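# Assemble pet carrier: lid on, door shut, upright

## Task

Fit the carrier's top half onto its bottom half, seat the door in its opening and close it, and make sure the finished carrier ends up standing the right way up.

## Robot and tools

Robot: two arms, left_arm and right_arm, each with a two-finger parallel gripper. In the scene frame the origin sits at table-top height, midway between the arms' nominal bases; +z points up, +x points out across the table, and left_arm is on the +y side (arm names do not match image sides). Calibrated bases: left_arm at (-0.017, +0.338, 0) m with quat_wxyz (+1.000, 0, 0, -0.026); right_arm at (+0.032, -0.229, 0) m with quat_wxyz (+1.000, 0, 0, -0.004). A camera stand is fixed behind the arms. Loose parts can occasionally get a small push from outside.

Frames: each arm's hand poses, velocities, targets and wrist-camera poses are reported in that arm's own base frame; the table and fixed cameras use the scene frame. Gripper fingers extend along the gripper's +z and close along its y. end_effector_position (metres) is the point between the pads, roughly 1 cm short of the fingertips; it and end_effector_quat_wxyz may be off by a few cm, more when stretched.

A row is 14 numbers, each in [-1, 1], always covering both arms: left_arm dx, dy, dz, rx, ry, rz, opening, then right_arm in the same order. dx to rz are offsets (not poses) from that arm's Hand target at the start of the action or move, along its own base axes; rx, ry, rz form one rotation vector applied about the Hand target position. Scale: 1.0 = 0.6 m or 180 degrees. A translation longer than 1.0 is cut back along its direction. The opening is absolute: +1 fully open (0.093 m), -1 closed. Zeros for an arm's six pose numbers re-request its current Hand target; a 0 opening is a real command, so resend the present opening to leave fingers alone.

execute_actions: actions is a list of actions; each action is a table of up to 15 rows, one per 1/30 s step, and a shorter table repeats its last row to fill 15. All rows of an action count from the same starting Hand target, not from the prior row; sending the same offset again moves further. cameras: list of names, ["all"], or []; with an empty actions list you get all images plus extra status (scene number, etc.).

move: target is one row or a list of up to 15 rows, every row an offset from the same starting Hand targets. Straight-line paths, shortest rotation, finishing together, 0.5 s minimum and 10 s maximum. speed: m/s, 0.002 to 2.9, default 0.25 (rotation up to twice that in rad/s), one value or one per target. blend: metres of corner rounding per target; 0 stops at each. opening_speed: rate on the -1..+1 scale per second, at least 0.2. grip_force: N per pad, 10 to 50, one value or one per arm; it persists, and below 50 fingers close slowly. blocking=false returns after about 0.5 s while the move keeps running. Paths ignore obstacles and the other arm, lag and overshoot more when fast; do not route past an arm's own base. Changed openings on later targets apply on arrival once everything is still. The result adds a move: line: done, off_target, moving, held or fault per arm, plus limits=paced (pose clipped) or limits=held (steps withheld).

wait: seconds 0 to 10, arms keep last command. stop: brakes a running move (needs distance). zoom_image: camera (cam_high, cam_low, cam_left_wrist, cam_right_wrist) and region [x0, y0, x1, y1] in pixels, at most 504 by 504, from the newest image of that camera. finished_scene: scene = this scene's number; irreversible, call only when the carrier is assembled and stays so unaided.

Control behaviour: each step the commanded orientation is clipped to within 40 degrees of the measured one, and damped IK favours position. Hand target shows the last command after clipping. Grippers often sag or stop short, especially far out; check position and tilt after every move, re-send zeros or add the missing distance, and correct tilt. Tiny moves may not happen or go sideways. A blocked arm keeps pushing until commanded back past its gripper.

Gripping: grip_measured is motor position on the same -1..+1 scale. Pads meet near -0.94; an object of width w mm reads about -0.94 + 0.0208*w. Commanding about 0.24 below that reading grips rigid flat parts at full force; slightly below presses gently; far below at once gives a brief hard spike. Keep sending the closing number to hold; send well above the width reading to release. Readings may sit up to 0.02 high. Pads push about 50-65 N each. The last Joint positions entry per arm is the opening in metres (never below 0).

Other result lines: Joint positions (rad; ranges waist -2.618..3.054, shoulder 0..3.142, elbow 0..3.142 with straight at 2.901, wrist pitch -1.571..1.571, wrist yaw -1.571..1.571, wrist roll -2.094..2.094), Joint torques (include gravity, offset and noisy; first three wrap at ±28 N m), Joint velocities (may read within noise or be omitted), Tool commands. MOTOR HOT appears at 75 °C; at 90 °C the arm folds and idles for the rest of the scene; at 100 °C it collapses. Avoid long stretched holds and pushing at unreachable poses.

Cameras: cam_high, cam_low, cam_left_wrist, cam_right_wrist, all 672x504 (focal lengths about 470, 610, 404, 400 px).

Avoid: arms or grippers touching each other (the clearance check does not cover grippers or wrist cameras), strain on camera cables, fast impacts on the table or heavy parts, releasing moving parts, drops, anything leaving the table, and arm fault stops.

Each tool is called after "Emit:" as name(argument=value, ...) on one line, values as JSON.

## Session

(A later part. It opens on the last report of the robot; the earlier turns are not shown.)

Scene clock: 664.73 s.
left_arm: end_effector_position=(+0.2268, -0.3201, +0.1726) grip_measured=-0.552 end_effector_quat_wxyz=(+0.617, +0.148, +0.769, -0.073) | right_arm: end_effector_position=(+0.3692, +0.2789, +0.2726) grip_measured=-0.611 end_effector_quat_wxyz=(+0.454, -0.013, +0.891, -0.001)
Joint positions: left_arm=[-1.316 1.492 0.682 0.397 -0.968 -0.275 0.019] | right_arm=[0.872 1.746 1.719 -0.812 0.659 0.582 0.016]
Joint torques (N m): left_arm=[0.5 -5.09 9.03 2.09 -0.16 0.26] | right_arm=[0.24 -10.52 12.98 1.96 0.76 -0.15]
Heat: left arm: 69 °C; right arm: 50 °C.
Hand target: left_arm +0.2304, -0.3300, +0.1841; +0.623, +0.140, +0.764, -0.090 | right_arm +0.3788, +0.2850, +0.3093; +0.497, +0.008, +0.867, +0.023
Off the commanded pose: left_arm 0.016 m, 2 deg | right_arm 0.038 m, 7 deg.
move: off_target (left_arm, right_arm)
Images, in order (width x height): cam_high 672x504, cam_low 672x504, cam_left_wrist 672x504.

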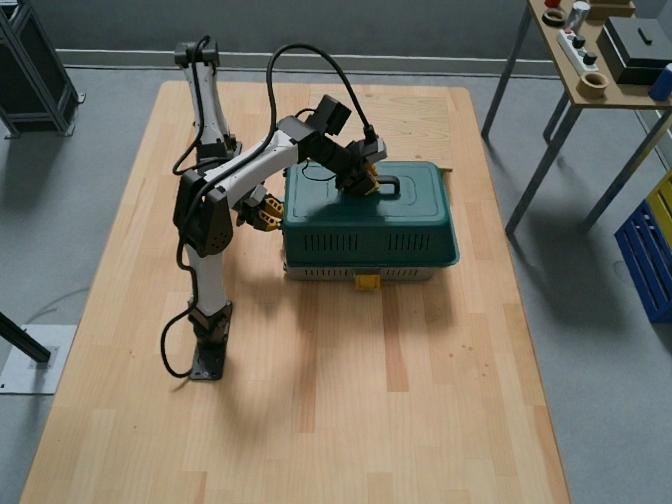

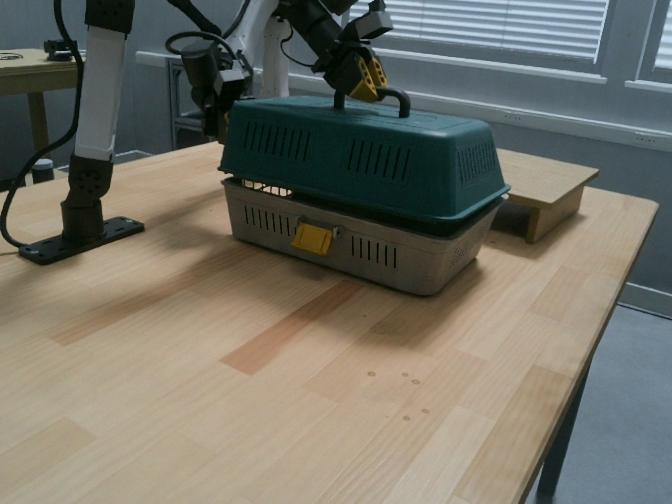

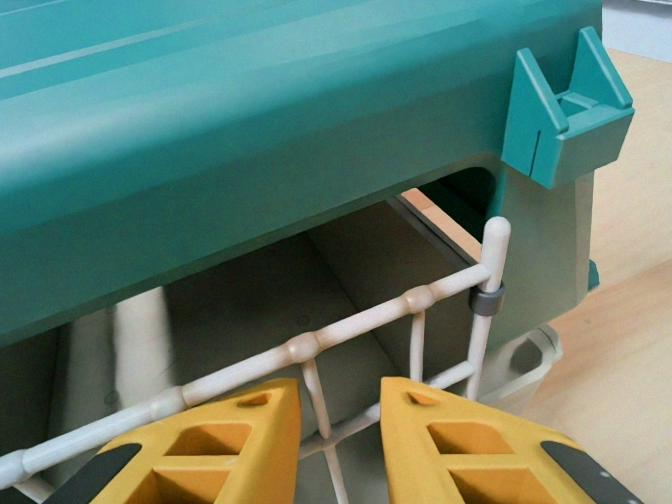

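Emit:
move(target=[0,0,0,0,0,0,-0.55, -0.0072,-0.0108,-0.027,0.011,0.010,-0.006,-1], speed=0.04, cameras=["cam_left_wrist","cam_low","cam_high"])

Emit:
zoom_image(camera="cam_left_wrist", region=[430, 50, 650, 350])

Emit:
zoom_image(camera="cam_low", region=[210, 150, 290, 230])

Emit:
zoom_image(camera="cam_low", region=[420, 170, 520, 255])

Scene clock: 678.77 s.
left_arm: end_effector_position=(+0.2267, -0.3202, +0.1725) grip_measured=-0.552 end_effector_quat_wxyz=(+0.617, +0.148, +0.769, -0.073) | right_arm: end_effector_position=(+0.3679, +0.2788, +0.2660) grip_measured=-0.611 end_effector_quat_wxyz=(+0.447, -0.006, +0.894, +0.003)
Joint positions: left_arm=[-1.316 1.492 0.682 0.397 -0.967 -0.275 0.019] | right_arm=[0.871 1.746 1.703 -0.811 0.649 0.606 0.016]
Joint velocities: left_arm=[-0.012 -0.007 0.002 0.022 -0.051 -0.168 -0.001] | right_arm=[within noise]
Joint torques (N m): left_arm=[0.42 -5.23 9.05 2.15 -0.12 0.26] | right_arm=[-0.51 -12.74 8.12 2.09 0.6 0.12]
Heat: left arm: 70 °C; right arm: 54 °C.
Hand target: left_arm +0.2304, -0.3301, +0.1841; +0.623, +0.140, +0.764, -0.090 | right_arm +0.3745, +0.2785, +0.2931; +0.484, +0.025, +0.874, +0.033
Off the commanded pose: left_arm 0.016 m, 2 deg | right_arm 0.028 m, 7 deg.
move: off_target (left_arm, right_arm)
Images, in order (width x height): cam_high 672x504, cam_low 672x504, cam_left_wrist 672x504.

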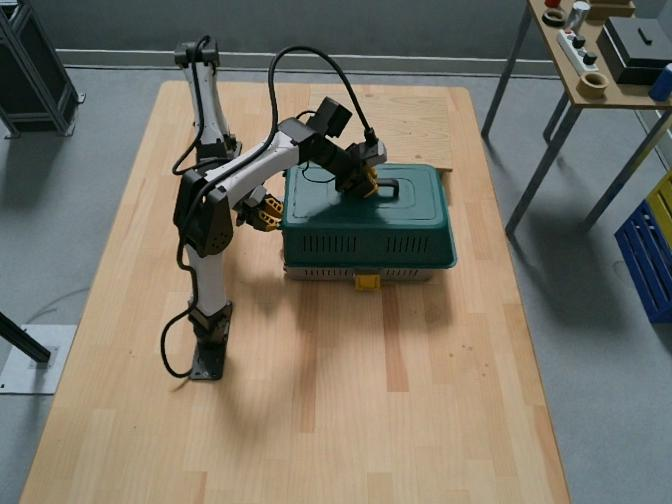

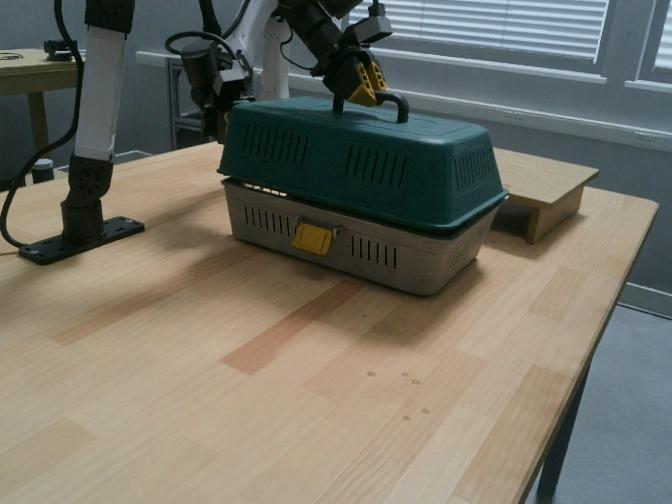

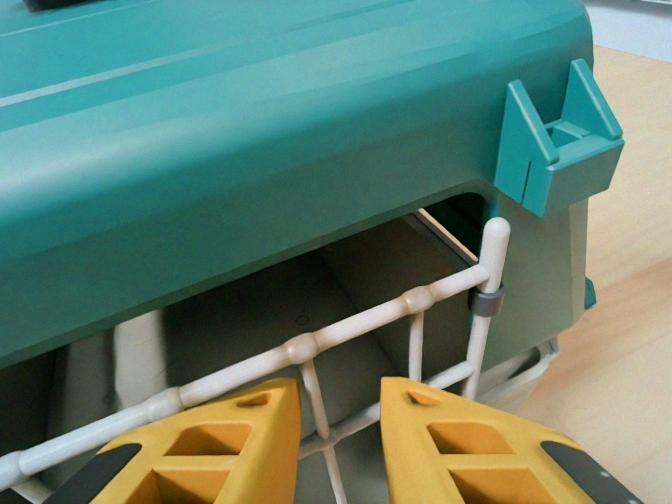

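Scaled by 1.680 from the camera's 672x504 image, which has a finer 960x720 frame.

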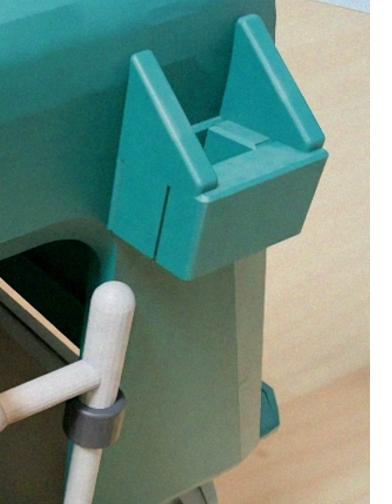

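Scaled by 6.300 from the camera's 672x504 image, which has a finer 960x720 frame.

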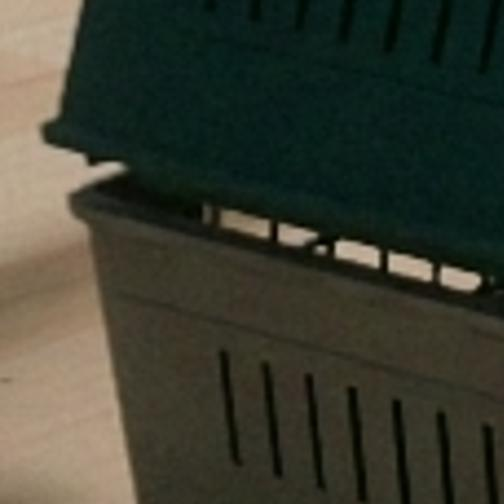

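Scaled by 5.040 from the camera's 672x504 image, which has a finer 960x720 frame.

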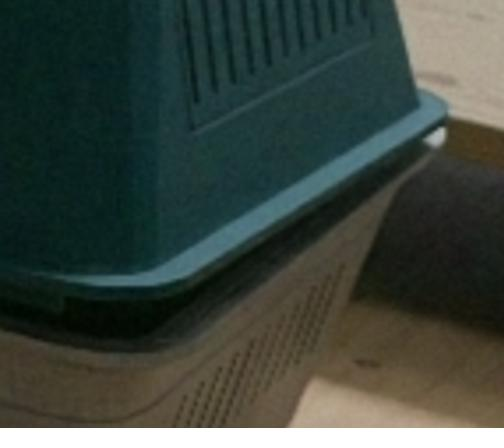

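Emit:
move(target=[[-0.008,0,0,0,0,0,-0.55, 0.0072,0.0138,0.027,-0.009,-0.010,0.006,-1],[-0.008,0,0,0,0,0,-0.55, 0.004,0.006,-0.003,0.002,0,0,-1]], speed=0.04, cameras=["cam_left_wrist","cam_low","cam_high"])

Emit:
zoom_image(camera="cam_left_wrist", region=[430, 50, 650, 350])

Emit:
zoom_image(camera="cam_low", region=[210, 150, 290, 230])

Emit:
zoom_image(camera="cam_low", region=[420, 170, 520, 255])

Scene clock: 688.27 s.
left_arm: end_effector_position=(+0.2255, -0.3211, +0.1725) grip_measured=-0.552 end_effector_quat_wxyz=(+0.617, +0.150, +0.769, -0.075) | right_arm: end_effector_position=(+0.3675, +0.2808, +0.2687) grip_measured=-0.611 end_effector_quat_wxyz=(+0.449, -0.003, +0.894, +0.009)
Joint positions: left_arm=[-1.32 1.492 0.682 0.397 -0.967 -0.275 0.019] | right_arm=[0.874 1.746 1.711 -0.81 0.648 0.614 0.016]
Joint torques (N m): left_arm=[-0.4 -5.56 8.98 2.01 -0.26 0.14] | right_arm=[-0.81 -11.4 8.12 2.17 0.6 0.07]
Heat: left arm: 70 °C; right arm: 54 °C.
Hand target: left_arm +0.2256, -0.3300, +0.1841; +0.623, +0.140, +0.764, -0.090 | right_arm +0.3769, +0.2820, +0.2913; +0.484, +0.027, +0.874, +0.035
Off the commanded pose: left_arm 0.015 m, 2 deg | right_arm 0.024 m, 6 deg.
move: off_target (left_arm, right_arm)
Images, in order (width x height): cam_high 672x504, cam_low 672x504, cam_left_wrist 672x504.

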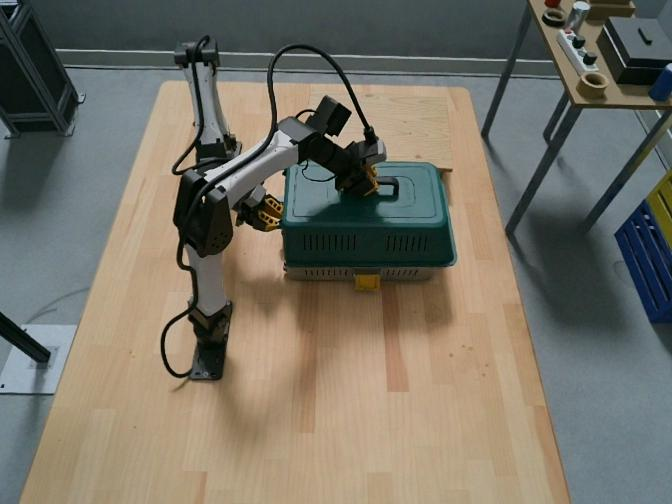

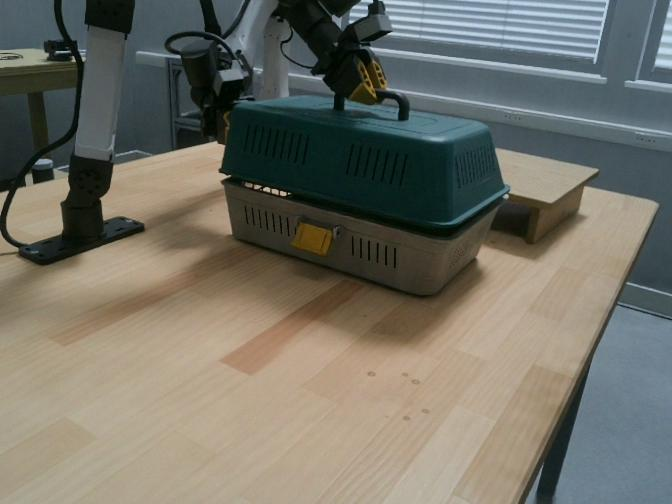

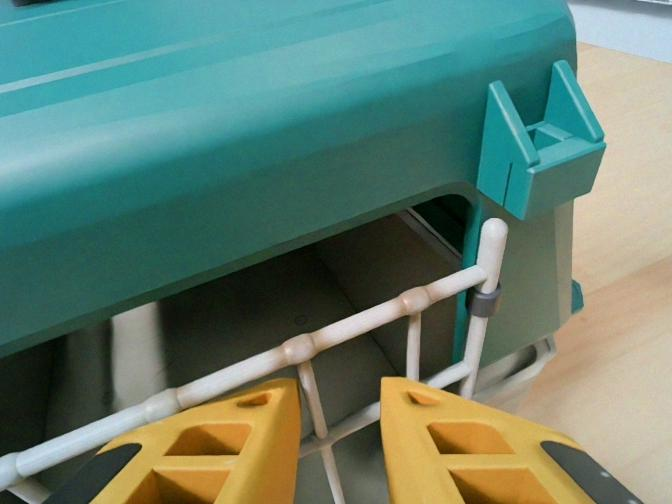

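Scaled by 1.680 from the camera's 672x504 image, which has a finer 960x720 frame.

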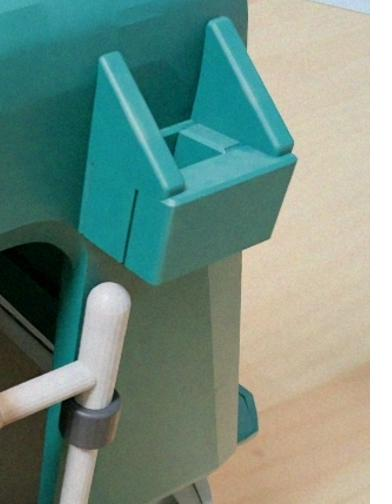

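Scaled by 6.300 from the camera's 672x504 image, which has a finer 960x720 frame.

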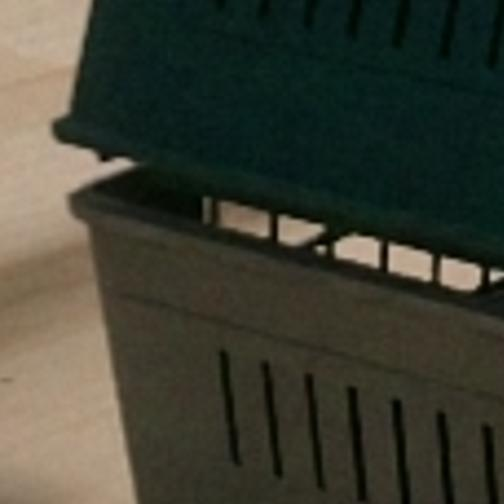

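Scaled by 5.040 from the camera's 672x504 image, which has a finer 960x720 frame.

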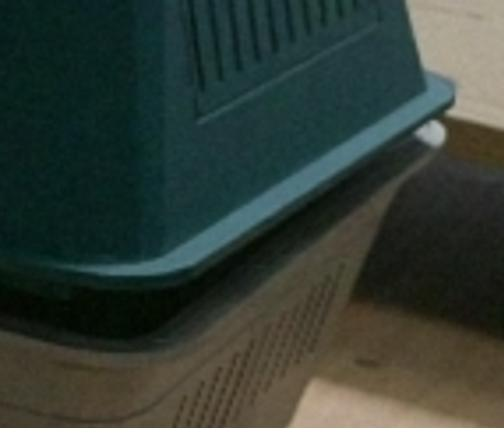

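Emit:
zoom_image(camera="cam_high", region=[400, 140, 480, 290])

Emit:
zoom_image(camera="cam_high", region=[265, 150, 345, 290])

Emit:
zoom_image(camera="cam_left_wrist", region=[440, 200, 620, 400])

Scaled by 3.360 from the camera's 672x504 image, which has a finer 960x720 frame.

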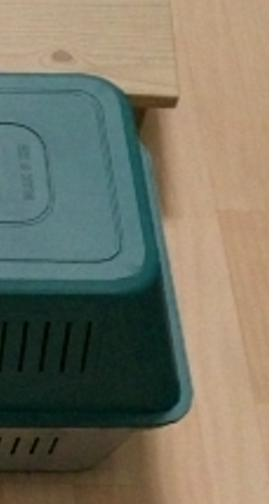

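Scaled by 3.600 from the camera's 672x504 image, which has a finer 960x720 frame.

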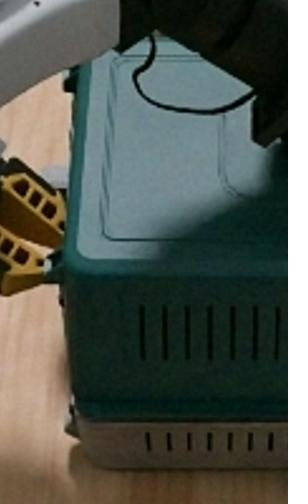

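Scaled by 2.520 from the camera's 672x504 image, which has a finer 960x720 frame.

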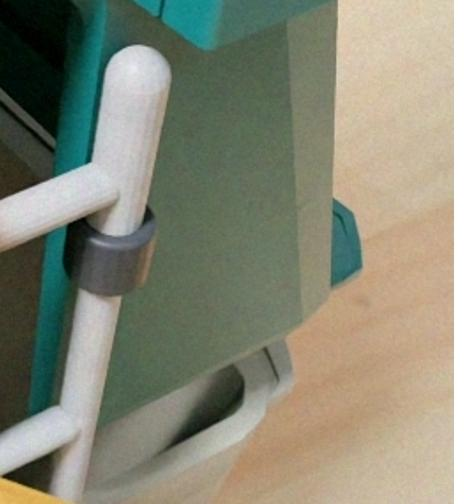

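Emit:
move(target=[0,0,0,0,0,0,-0.55, -0.007,0.01,0,0,0,0,-1], speed=0.05, cameras=["cam_left_wrist","cam_low","cam_high"])

Emit:
zoom_image(camera="cam_left_wrist", region=[430, 50, 650, 350])

Emit:
zoom_image(camera="cam_low", region=[210, 150, 290, 230])

Emit:
zoom_image(camera="cam_low", region=[420, 170, 520, 255])

Emit:
zoom_image(camera="cam_left_wrist", region=[440, 200, 620, 400])

Scene clock: 701.00 s.
left_arm: end_effector_position=(+0.2255, -0.3211, +0.1725) grip_measured=-0.552 end_effector_quat_wxyz=(+0.617, +0.150, +0.769, -0.075) | right_arm: end_effector_position=(+0.3656, +0.2832, +0.2688) grip_measured=-0.611 end_effector_quat_wxyz=(+0.449, +0.000, +0.894, +0.013)
Joint positions: left_arm=[-1.32 1.492 0.682 0.397 -0.967 -0.275 0.019] | right_arm=[0.881 1.746 1.711 -0.81 0.648 0.627 0.016]
Joint torques (N m): left_arm=[-0.5 -5.56 9.06 2.01 -0.25 0.12] | right_arm=[0.32 -10.45 9.37 2.04 0.72 0.12]
Heat: left arm: 70 °C; right arm: 52 °C.
Hand target: left_arm +0.2256, -0.3300, +0.1841; +0.623, +0.140, +0.764, -0.090 | right_arm +0.3727, +0.2880, +0.2913; +0.484, +0.027, +0.874, +0.035
Off the commanded pose: left_arm 0.015 m, 2 deg | right_arm 0.024 m, 6 deg.
move: off_target (left_arm, right_arm)
Images, in order (width x height): cam_high 672x504, cam_low 672x504, cam_left_wrist 672x504.

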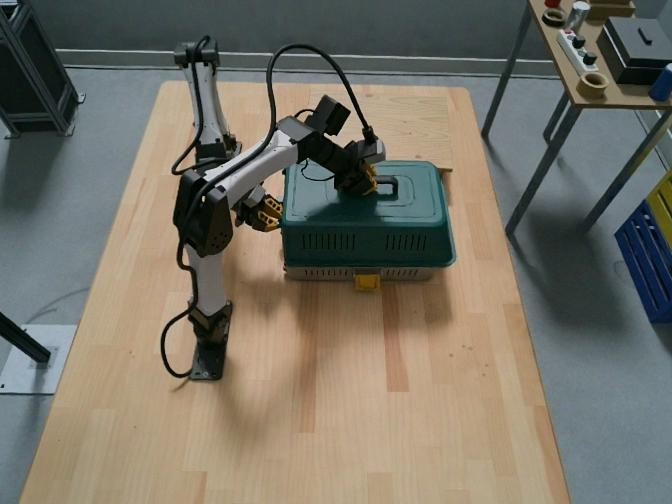

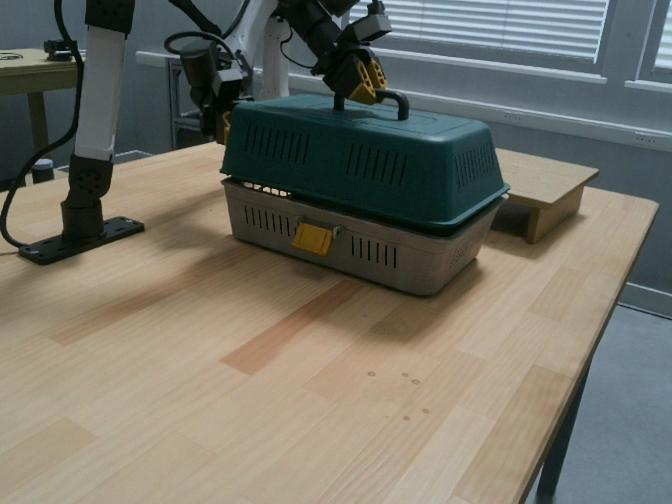

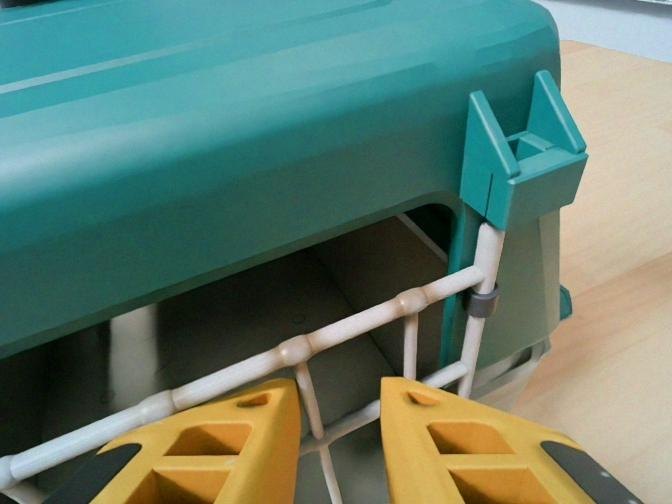

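Scaled by 1.680 from the camera's 672x504 image, which has a finer 960x720 frame.

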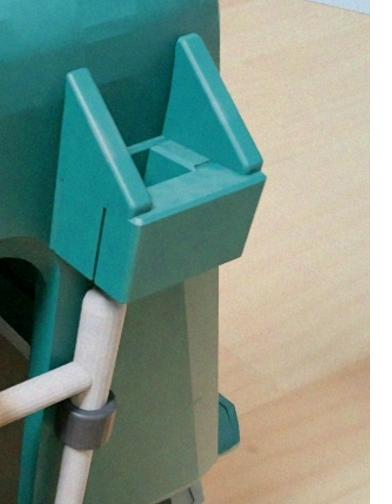

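Scaled by 6.300 from the camera's 672x504 image, which has a finer 960x720 frame.

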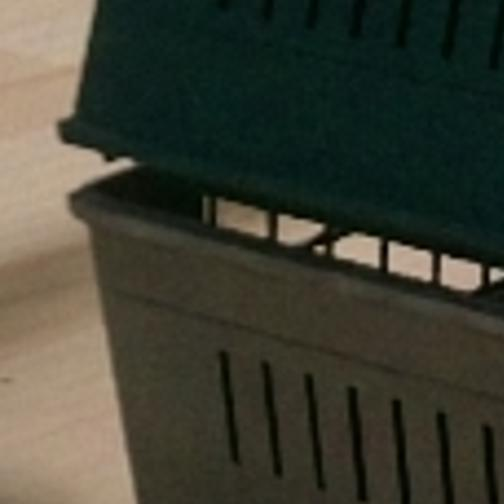

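Scaled by 5.040 from the camera's 672x504 image, which has a finer 960x720 frame.

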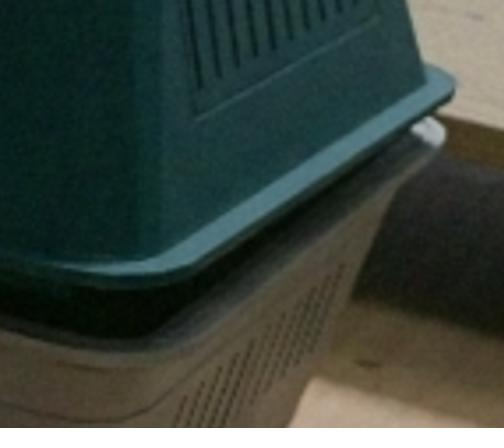

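Scaled by 2.520 from the camera's 672x504 image, which has a finer 960x720 frame.

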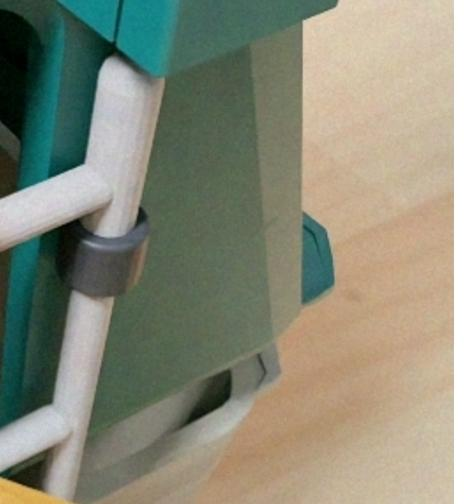

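Emit:
move(target=[0,0,0,0,0,0,-0.55, -0.001,0.003,0,-0.004,0,-0.008,-1], speed=0.05, cameras=["cam_left_wrist","cam_low","cam_high"])

Emit:
zoom_image(camera="cam_left_wrist", region=[430, 50, 650, 350])

Emit:
zoom_image(camera="cam_low", region=[210, 150, 290, 230])

Emit:
zoom_image(camera="cam_low", region=[420, 170, 520, 255])

Emit:
zoom_image(camera="cam_left_wrist", region=[440, 200, 620, 400])

Scene clock: 711.37 s.
left_arm: end_effector_position=(+0.2245, -0.3215, +0.1724) grip_measured=-0.552 end_effector_quat_wxyz=(+0.617, +0.151, +0.769, -0.075) | right_arm: end_effector_position=(+0.3657, +0.2846, +0.2625) grip_measured=-0.611 end_effector_quat_wxyz=(+0.448, +0.003, +0.894, +0.003)
Joint positions: left_arm=[-1.323 1.492 0.682 0.396 -0.968 -0.275 0.019] | right_arm=[0.888 1.763 1.711 -0.815 0.668 0.641 0.016]
Joint torques (N m): left_arm=[-0.17 -5.52 8.95 2 -0.24 0.15] | right_arm=[0.83 -10.1 12.15 1.77 0.87 0.23]
Heat: left arm: 70 °C; right arm: 51 °C.
Hand target: left_arm +0.2255, -0.3301, +0.1840; +0.623, +0.140, +0.764, -0.090 | right_arm +0.3721, +0.2899, +0.2913; +0.484, +0.035, +0.874, +0.024
Off the commanded pose: left_arm 0.014 m, 2 deg | right_arm 0.030 m, 6 deg.
move: off_target (left_arm, right_arm)
Images, in order (width x height): cam_high 672x504, cam_low 672x504, cam_left_wrist 672x504.

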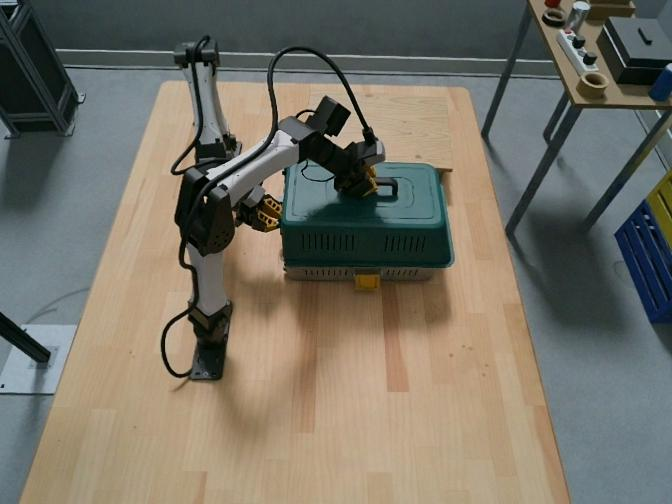

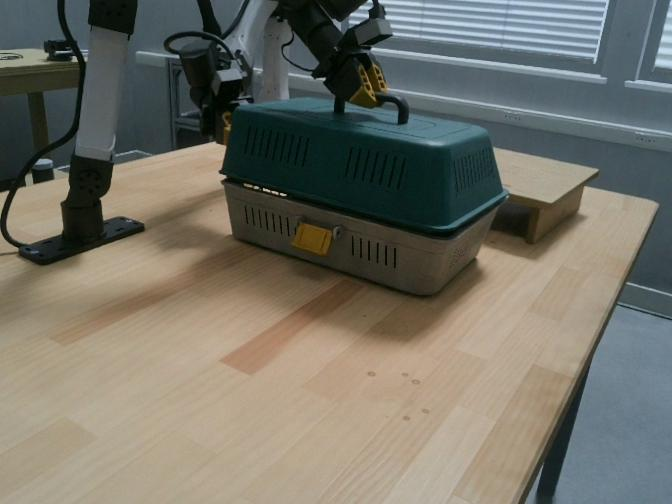

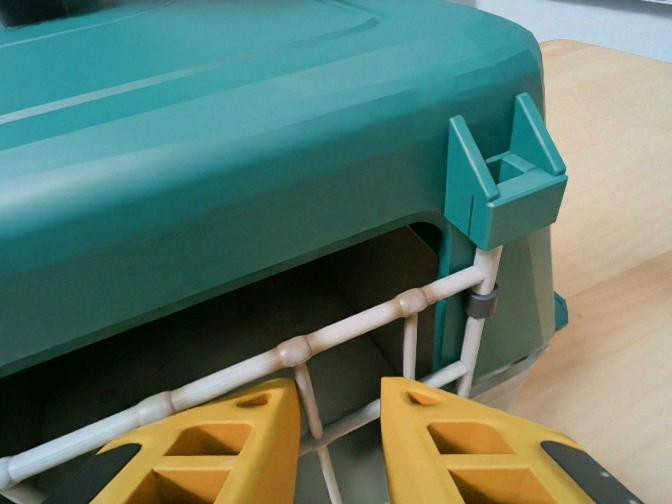

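Scaled by 1.680 from the camera's 672x504 image, which has a finer 960x720 frame.

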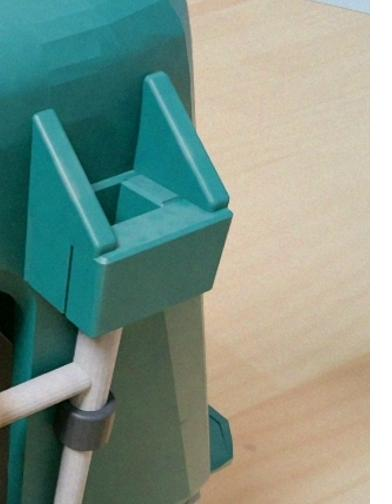

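Scaled by 6.300 from the camera's 672x504 image, which has a finer 960x720 frame.

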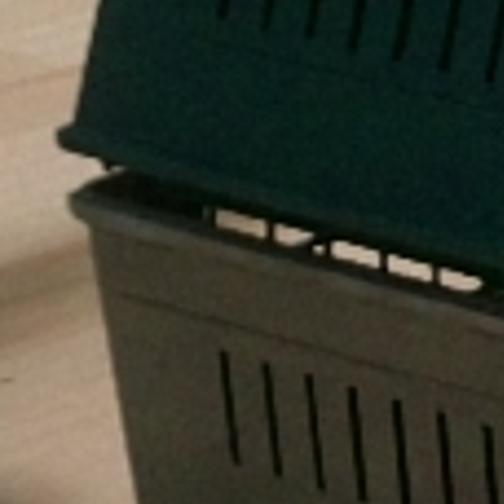

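Scaled by 5.040 from the camera's 672x504 image, which has a finer 960x720 frame.

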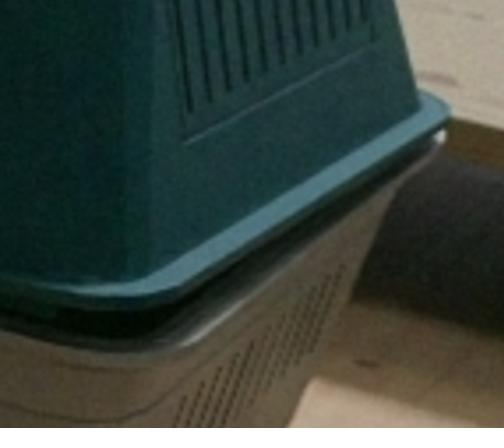

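Scaled by 2.520 from the camera's 672x504 image, which has a finer 960x720 frame.

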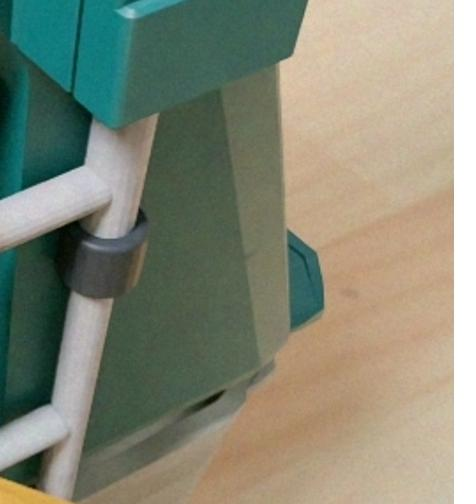

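Emit:
move(target=[0,0,0,0,0,0,-0.55, 0.0,0.008,0.008,-0.002,0,-0.002,-1], speed=0.05, cameras=["cam_left_wrist","cam_low","cam_high"])

Emit:
zoom_image(camera="cam_left_wrist", region=[430, 50, 650, 350])

Emit:
zoom_image(camera="cam_low", region=[210, 150, 290, 230])

Emit:
zoom_image(camera="cam_low", region=[420, 170, 520, 255])

Emit:
zoom_image(camera="cam_left_wrist", region=[440, 200, 620, 400])

Scene clock: 719.83 s.
left_arm: end_effector_position=(+0.2247, -0.3209, +0.1727) grip_measured=-0.552 end_effector_quat_wxyz=(+0.617, +0.149, +0.769, -0.073) | right_arm: end_effector_position=(+0.3656, +0.2870, +0.2649) grip_measured=-0.611 end_effector_quat_wxyz=(+0.446, -0.001, +0.895, -0.008)
Joint positions: left_arm=[-1.323 1.492 0.682 0.396 -0.972 -0.275 0.019] | right_arm=[0.897 1.788 1.758 -0.859 0.685 0.643 0.016]
Joint torques (N m): left_arm=[-0.06 -5.5 9.03 2 -0.22 0.14] | right_arm=[0.96 -10.21 12.71 1.77 0.84 0.33]
Heat: left arm: 70 °C; right arm: 52 °C.
Hand target: left_arm +0.2255, -0.3301, +0.1841; +0.623, +0.140, +0.764, -0.090 | right_arm +0.3721, +0.2946, +0.2961; +0.484, +0.036, +0.874, +0.019
Off the commanded pose: left_arm 0.015 m, 2 deg | right_arm 0.033 m, 7 deg.
move: off_target (left_arm, right_arm)
Images, in order (width x height): cam_high 672x504, cam_low 672x504, cam_left_wrist 672x504.

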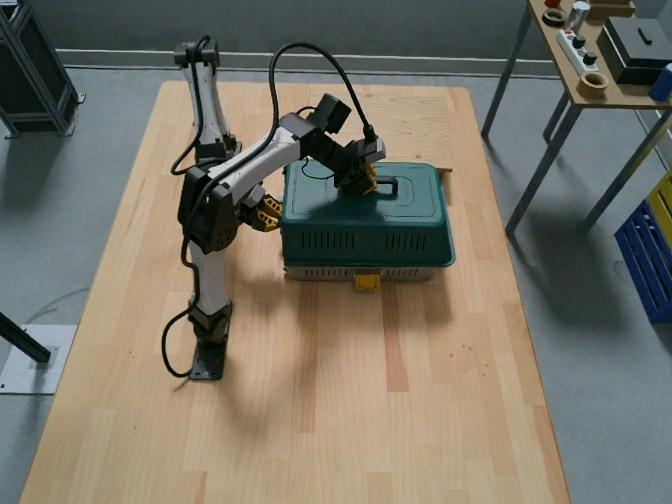

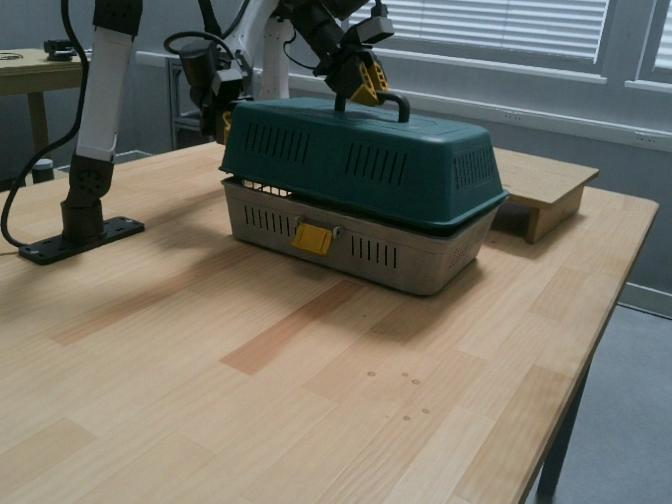

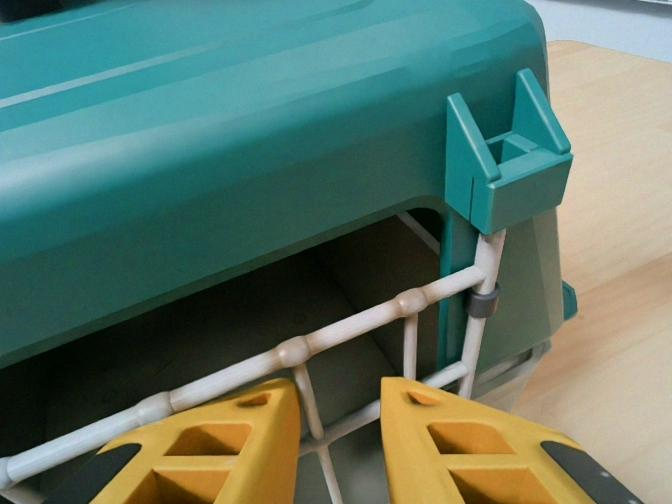

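Scaled by 1.680 from the camera's 672x504 image, which has a finer 960x720 frame.

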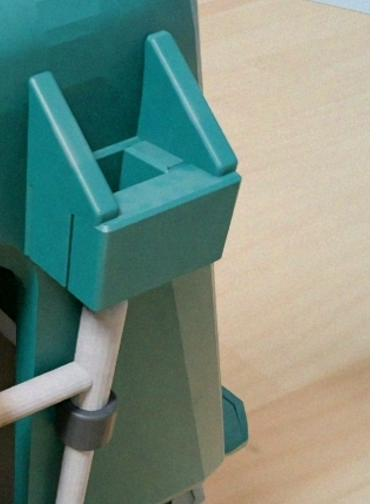

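Scaled by 6.300 from the camera's 672x504 image, which has a finer 960x720 frame.

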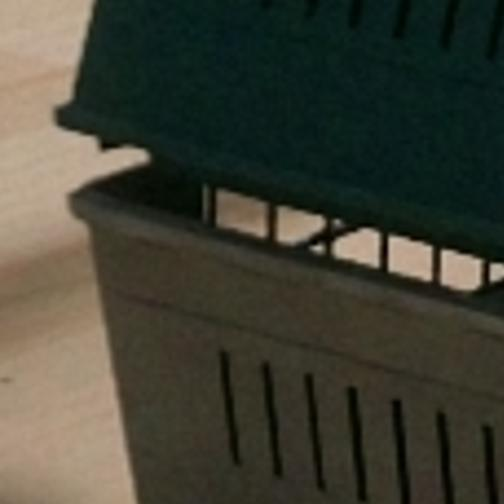

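Scaled by 5.040 from the camera's 672x504 image, which has a finer 960x720 frame.

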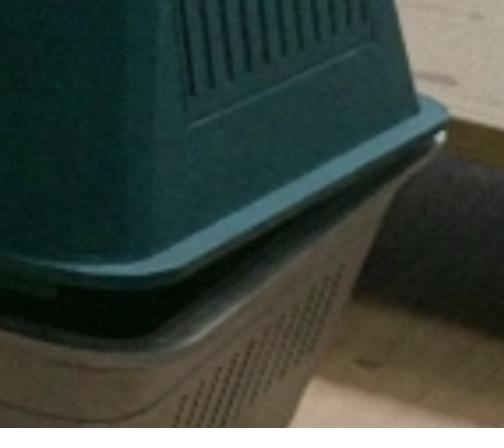

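Scaled by 2.520 from the camera's 672x504 image, which has a finer 960x720 frame.

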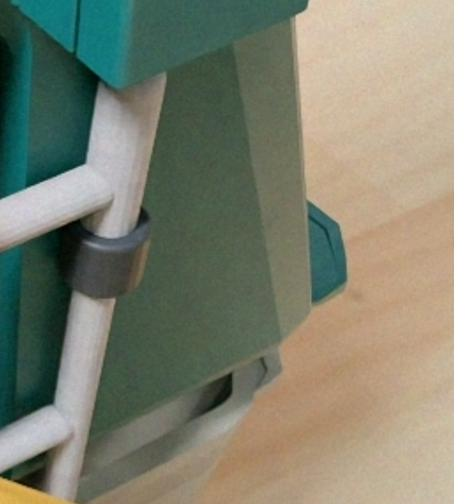

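Emit:
move(target=[0,0,0,0,0,0,-0.55, -0.003,-0.009,-0.018,0.003,0.001,0.003,-1], speed=0.05, cameras=["cam_left_wrist","cam_low","cam_high"])

Emit:
zoom_image(camera="cam_left_wrist", region=[430, 50, 650, 350])

Emit:
zoom_image(camera="cam_low", region=[210, 150, 290, 230])

Emit:
zoom_image(camera="cam_low", region=[420, 170, 520, 255])

Scene clock: 729.40 s.
left_arm: end_effector_position=(+0.2248, -0.3207, +0.1725) grip_measured=-0.552 end_effector_quat_wxyz=(+0.617, +0.150, +0.769, -0.073) | right_arm: end_effector_position=(+0.3660, +0.2873, +0.2628) grip_measured=-0.611 end_effector_quat_wxyz=(+0.448, +0.000, +0.894, -0.007)
Joint positions: left_arm=[-1.323 1.492 0.682 0.395 -0.973 -0.275 0.019] | right_arm=[0.897 1.784 1.74 -0.84 0.686 0.643 0.016]
Joint torques (N m): left_arm=[-0.24 -5.53 8.95 2.01 -0.23 0.15] | right_arm=[0.08 -12.94 6.98 2.09 0.64 0.27]
Heat: left arm: 71 °C; right arm: 54 °C.
Hand target: left_arm +0.2255, -0.3301, +0.1841; +0.623, +0.140, +0.764, -0.090 | right_arm +0.3704, +0.2893, +0.2854; +0.483, +0.034, +0.875, +0.026
Off the commanded pose: left_arm 0.015 m, 2 deg | right_arm 0.023 m, 7 deg.
move: off_target (left_arm, right_arm)
Images, in order (width x height): cam_high 672x504, cam_low 672x504, cam_left_wrist 672x504.

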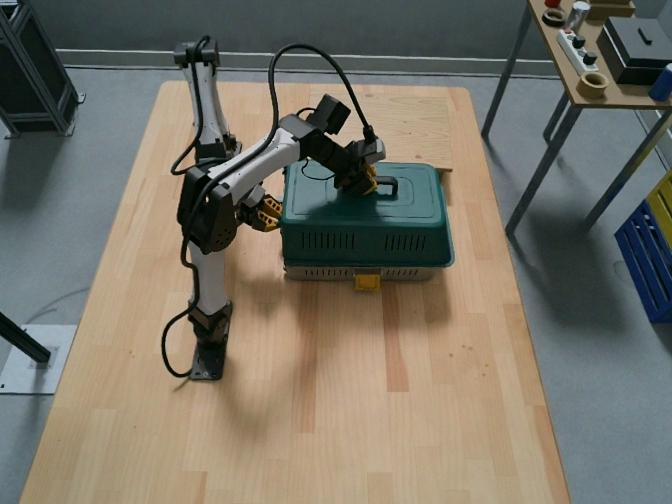

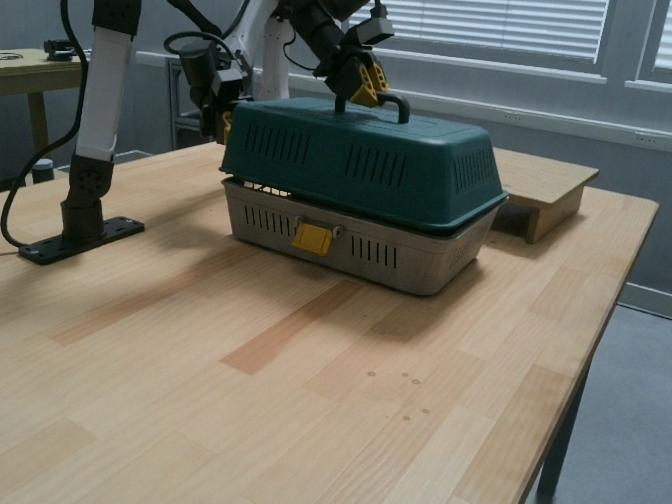

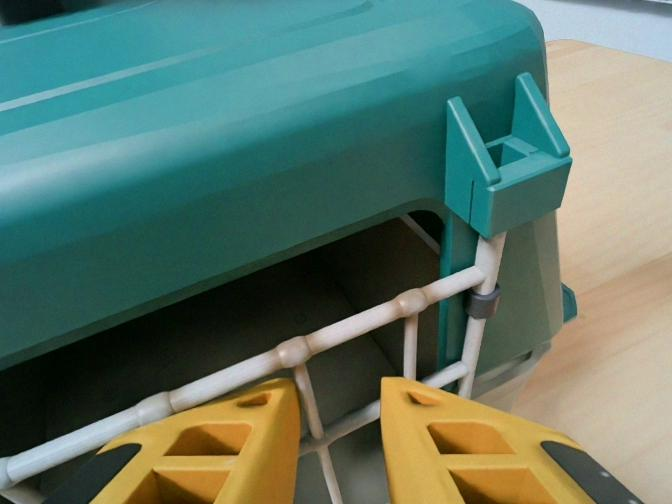

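Scaled by 1.680 from the camera's 672x504 image, which has a finer 960x720 frame.

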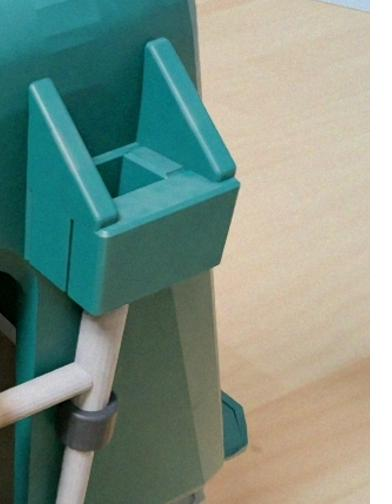

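Scaled by 6.300 from the camera's 672x504 image, which has a finer 960x720 frame.

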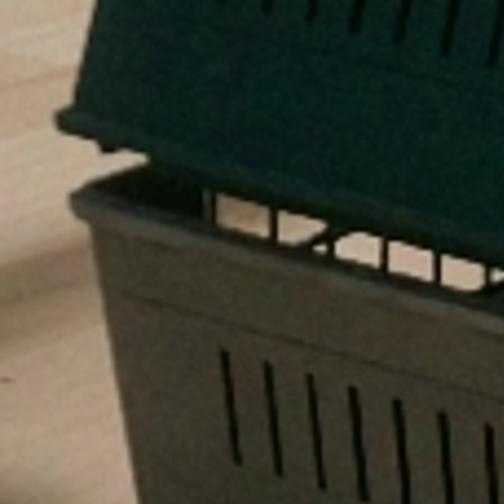

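Scaled by 5.040 from the camera's 672x504 image, which has a finer 960x720 frame.

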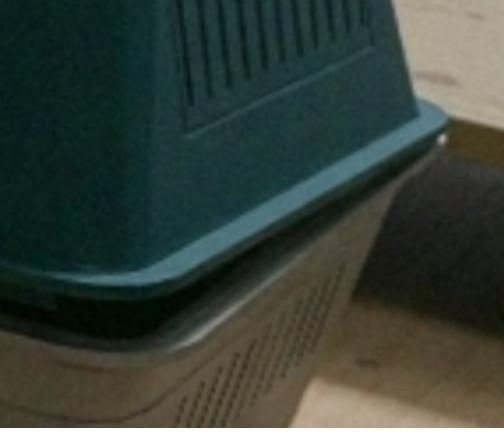

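Emit:
move(target=[0,0,0,0,0,0,-0.55, 0.0,-0.003,-0.02,0.002,0.002,0.003,-1], speed=0.05, cameras=["cam_left_wrist","cam_low","cam_high"])

Emit:
zoom_image(camera="cam_left_wrist", region=[430, 50, 650, 350])

Emit:
zoom_image(camera="cam_low", region=[210, 150, 290, 230])

Emit:
zoom_image(camera="cam_low", region=[420, 170, 520, 255])

Scene clock: 733.80 s.
left_arm: end_effector_position=(+0.2243, -0.3210, +0.1723) grip_measured=-0.552 end_effector_quat_wxyz=(+0.617, +0.151, +0.769, -0.073) | right_arm: end_effector_position=(+0.3661, +0.2850, +0.2592) grip_measured=-0.611 end_effector_quat_wxyz=(+0.454, +0.004, +0.891, +0.003)
Joint positions: left_arm=[-1.324 1.492 0.682 0.393 -0.973 -0.275 0.019] | right_arm=[0.891 1.755 1.678 -0.778 0.679 0.638 0.016]
Joint torques (N m): left_arm=[-0.05 -5.56 8.81 2 -0.18 0.14] | right_arm=[-0.12 -11.7 6.42 2.07 0.51 0.22]
Heat: left arm: 71 °C; right arm: 53 °C.
Hand target: left_arm +0.2255, -0.3301, +0.1841; +0.623, +0.140, +0.764, -0.090 | right_arm +0.3704, +0.2874, +0.2734; +0.480, +0.032, +0.876, +0.031
Off the commanded pose: left_arm 0.015 m, 2 deg | right_arm 0.015 m, 6 deg.
move: off_target (left_arm, right_arm)
Images, in order (width x height): cam_high 672x504, cam_low 672x504, cam_left_wrist 672x504.

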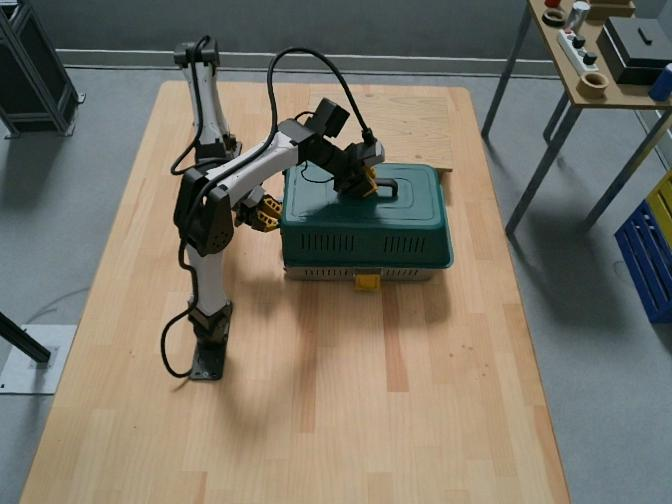

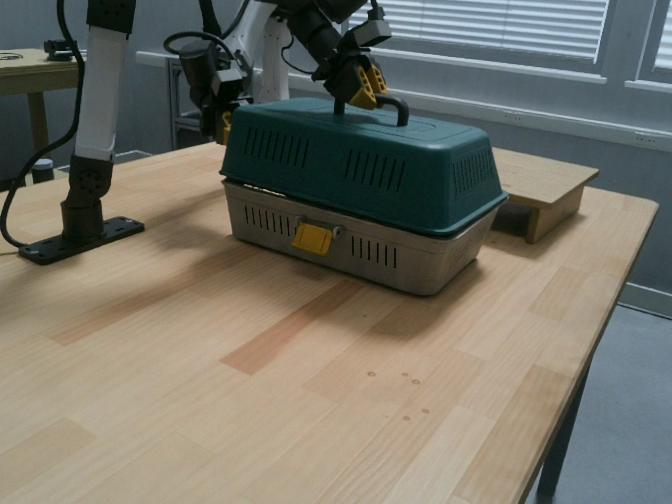

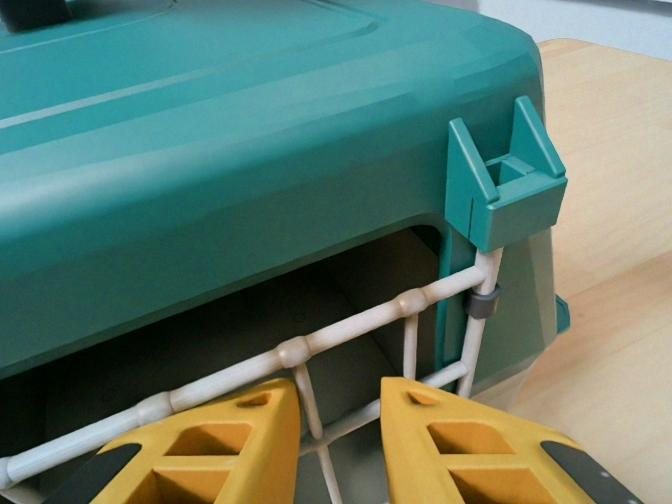

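Scaled by 1.680 from the camera's 672x504 image, which has a finer 960x720 frame.

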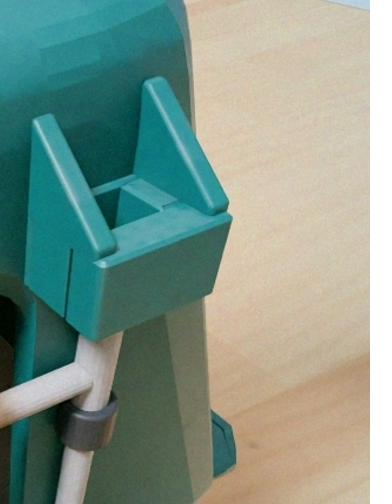

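Scaled by 6.300 from the camera's 672x504 image, which has a finer 960x720 frame.

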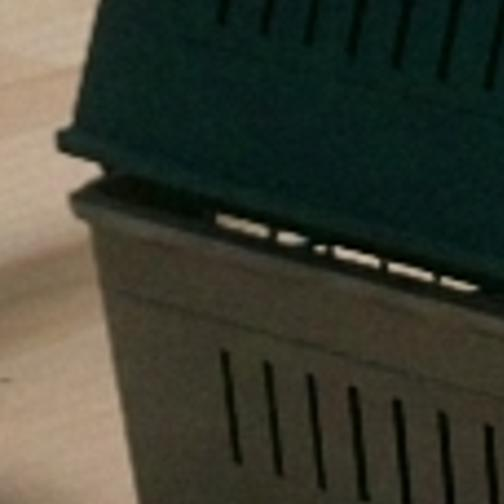

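Scaled by 5.040 from the camera's 672x504 image, which has a finer 960x720 frame.

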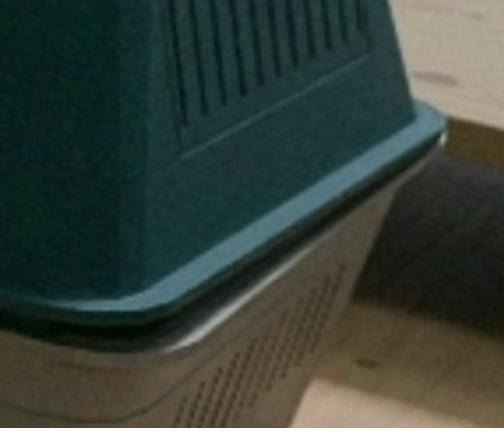

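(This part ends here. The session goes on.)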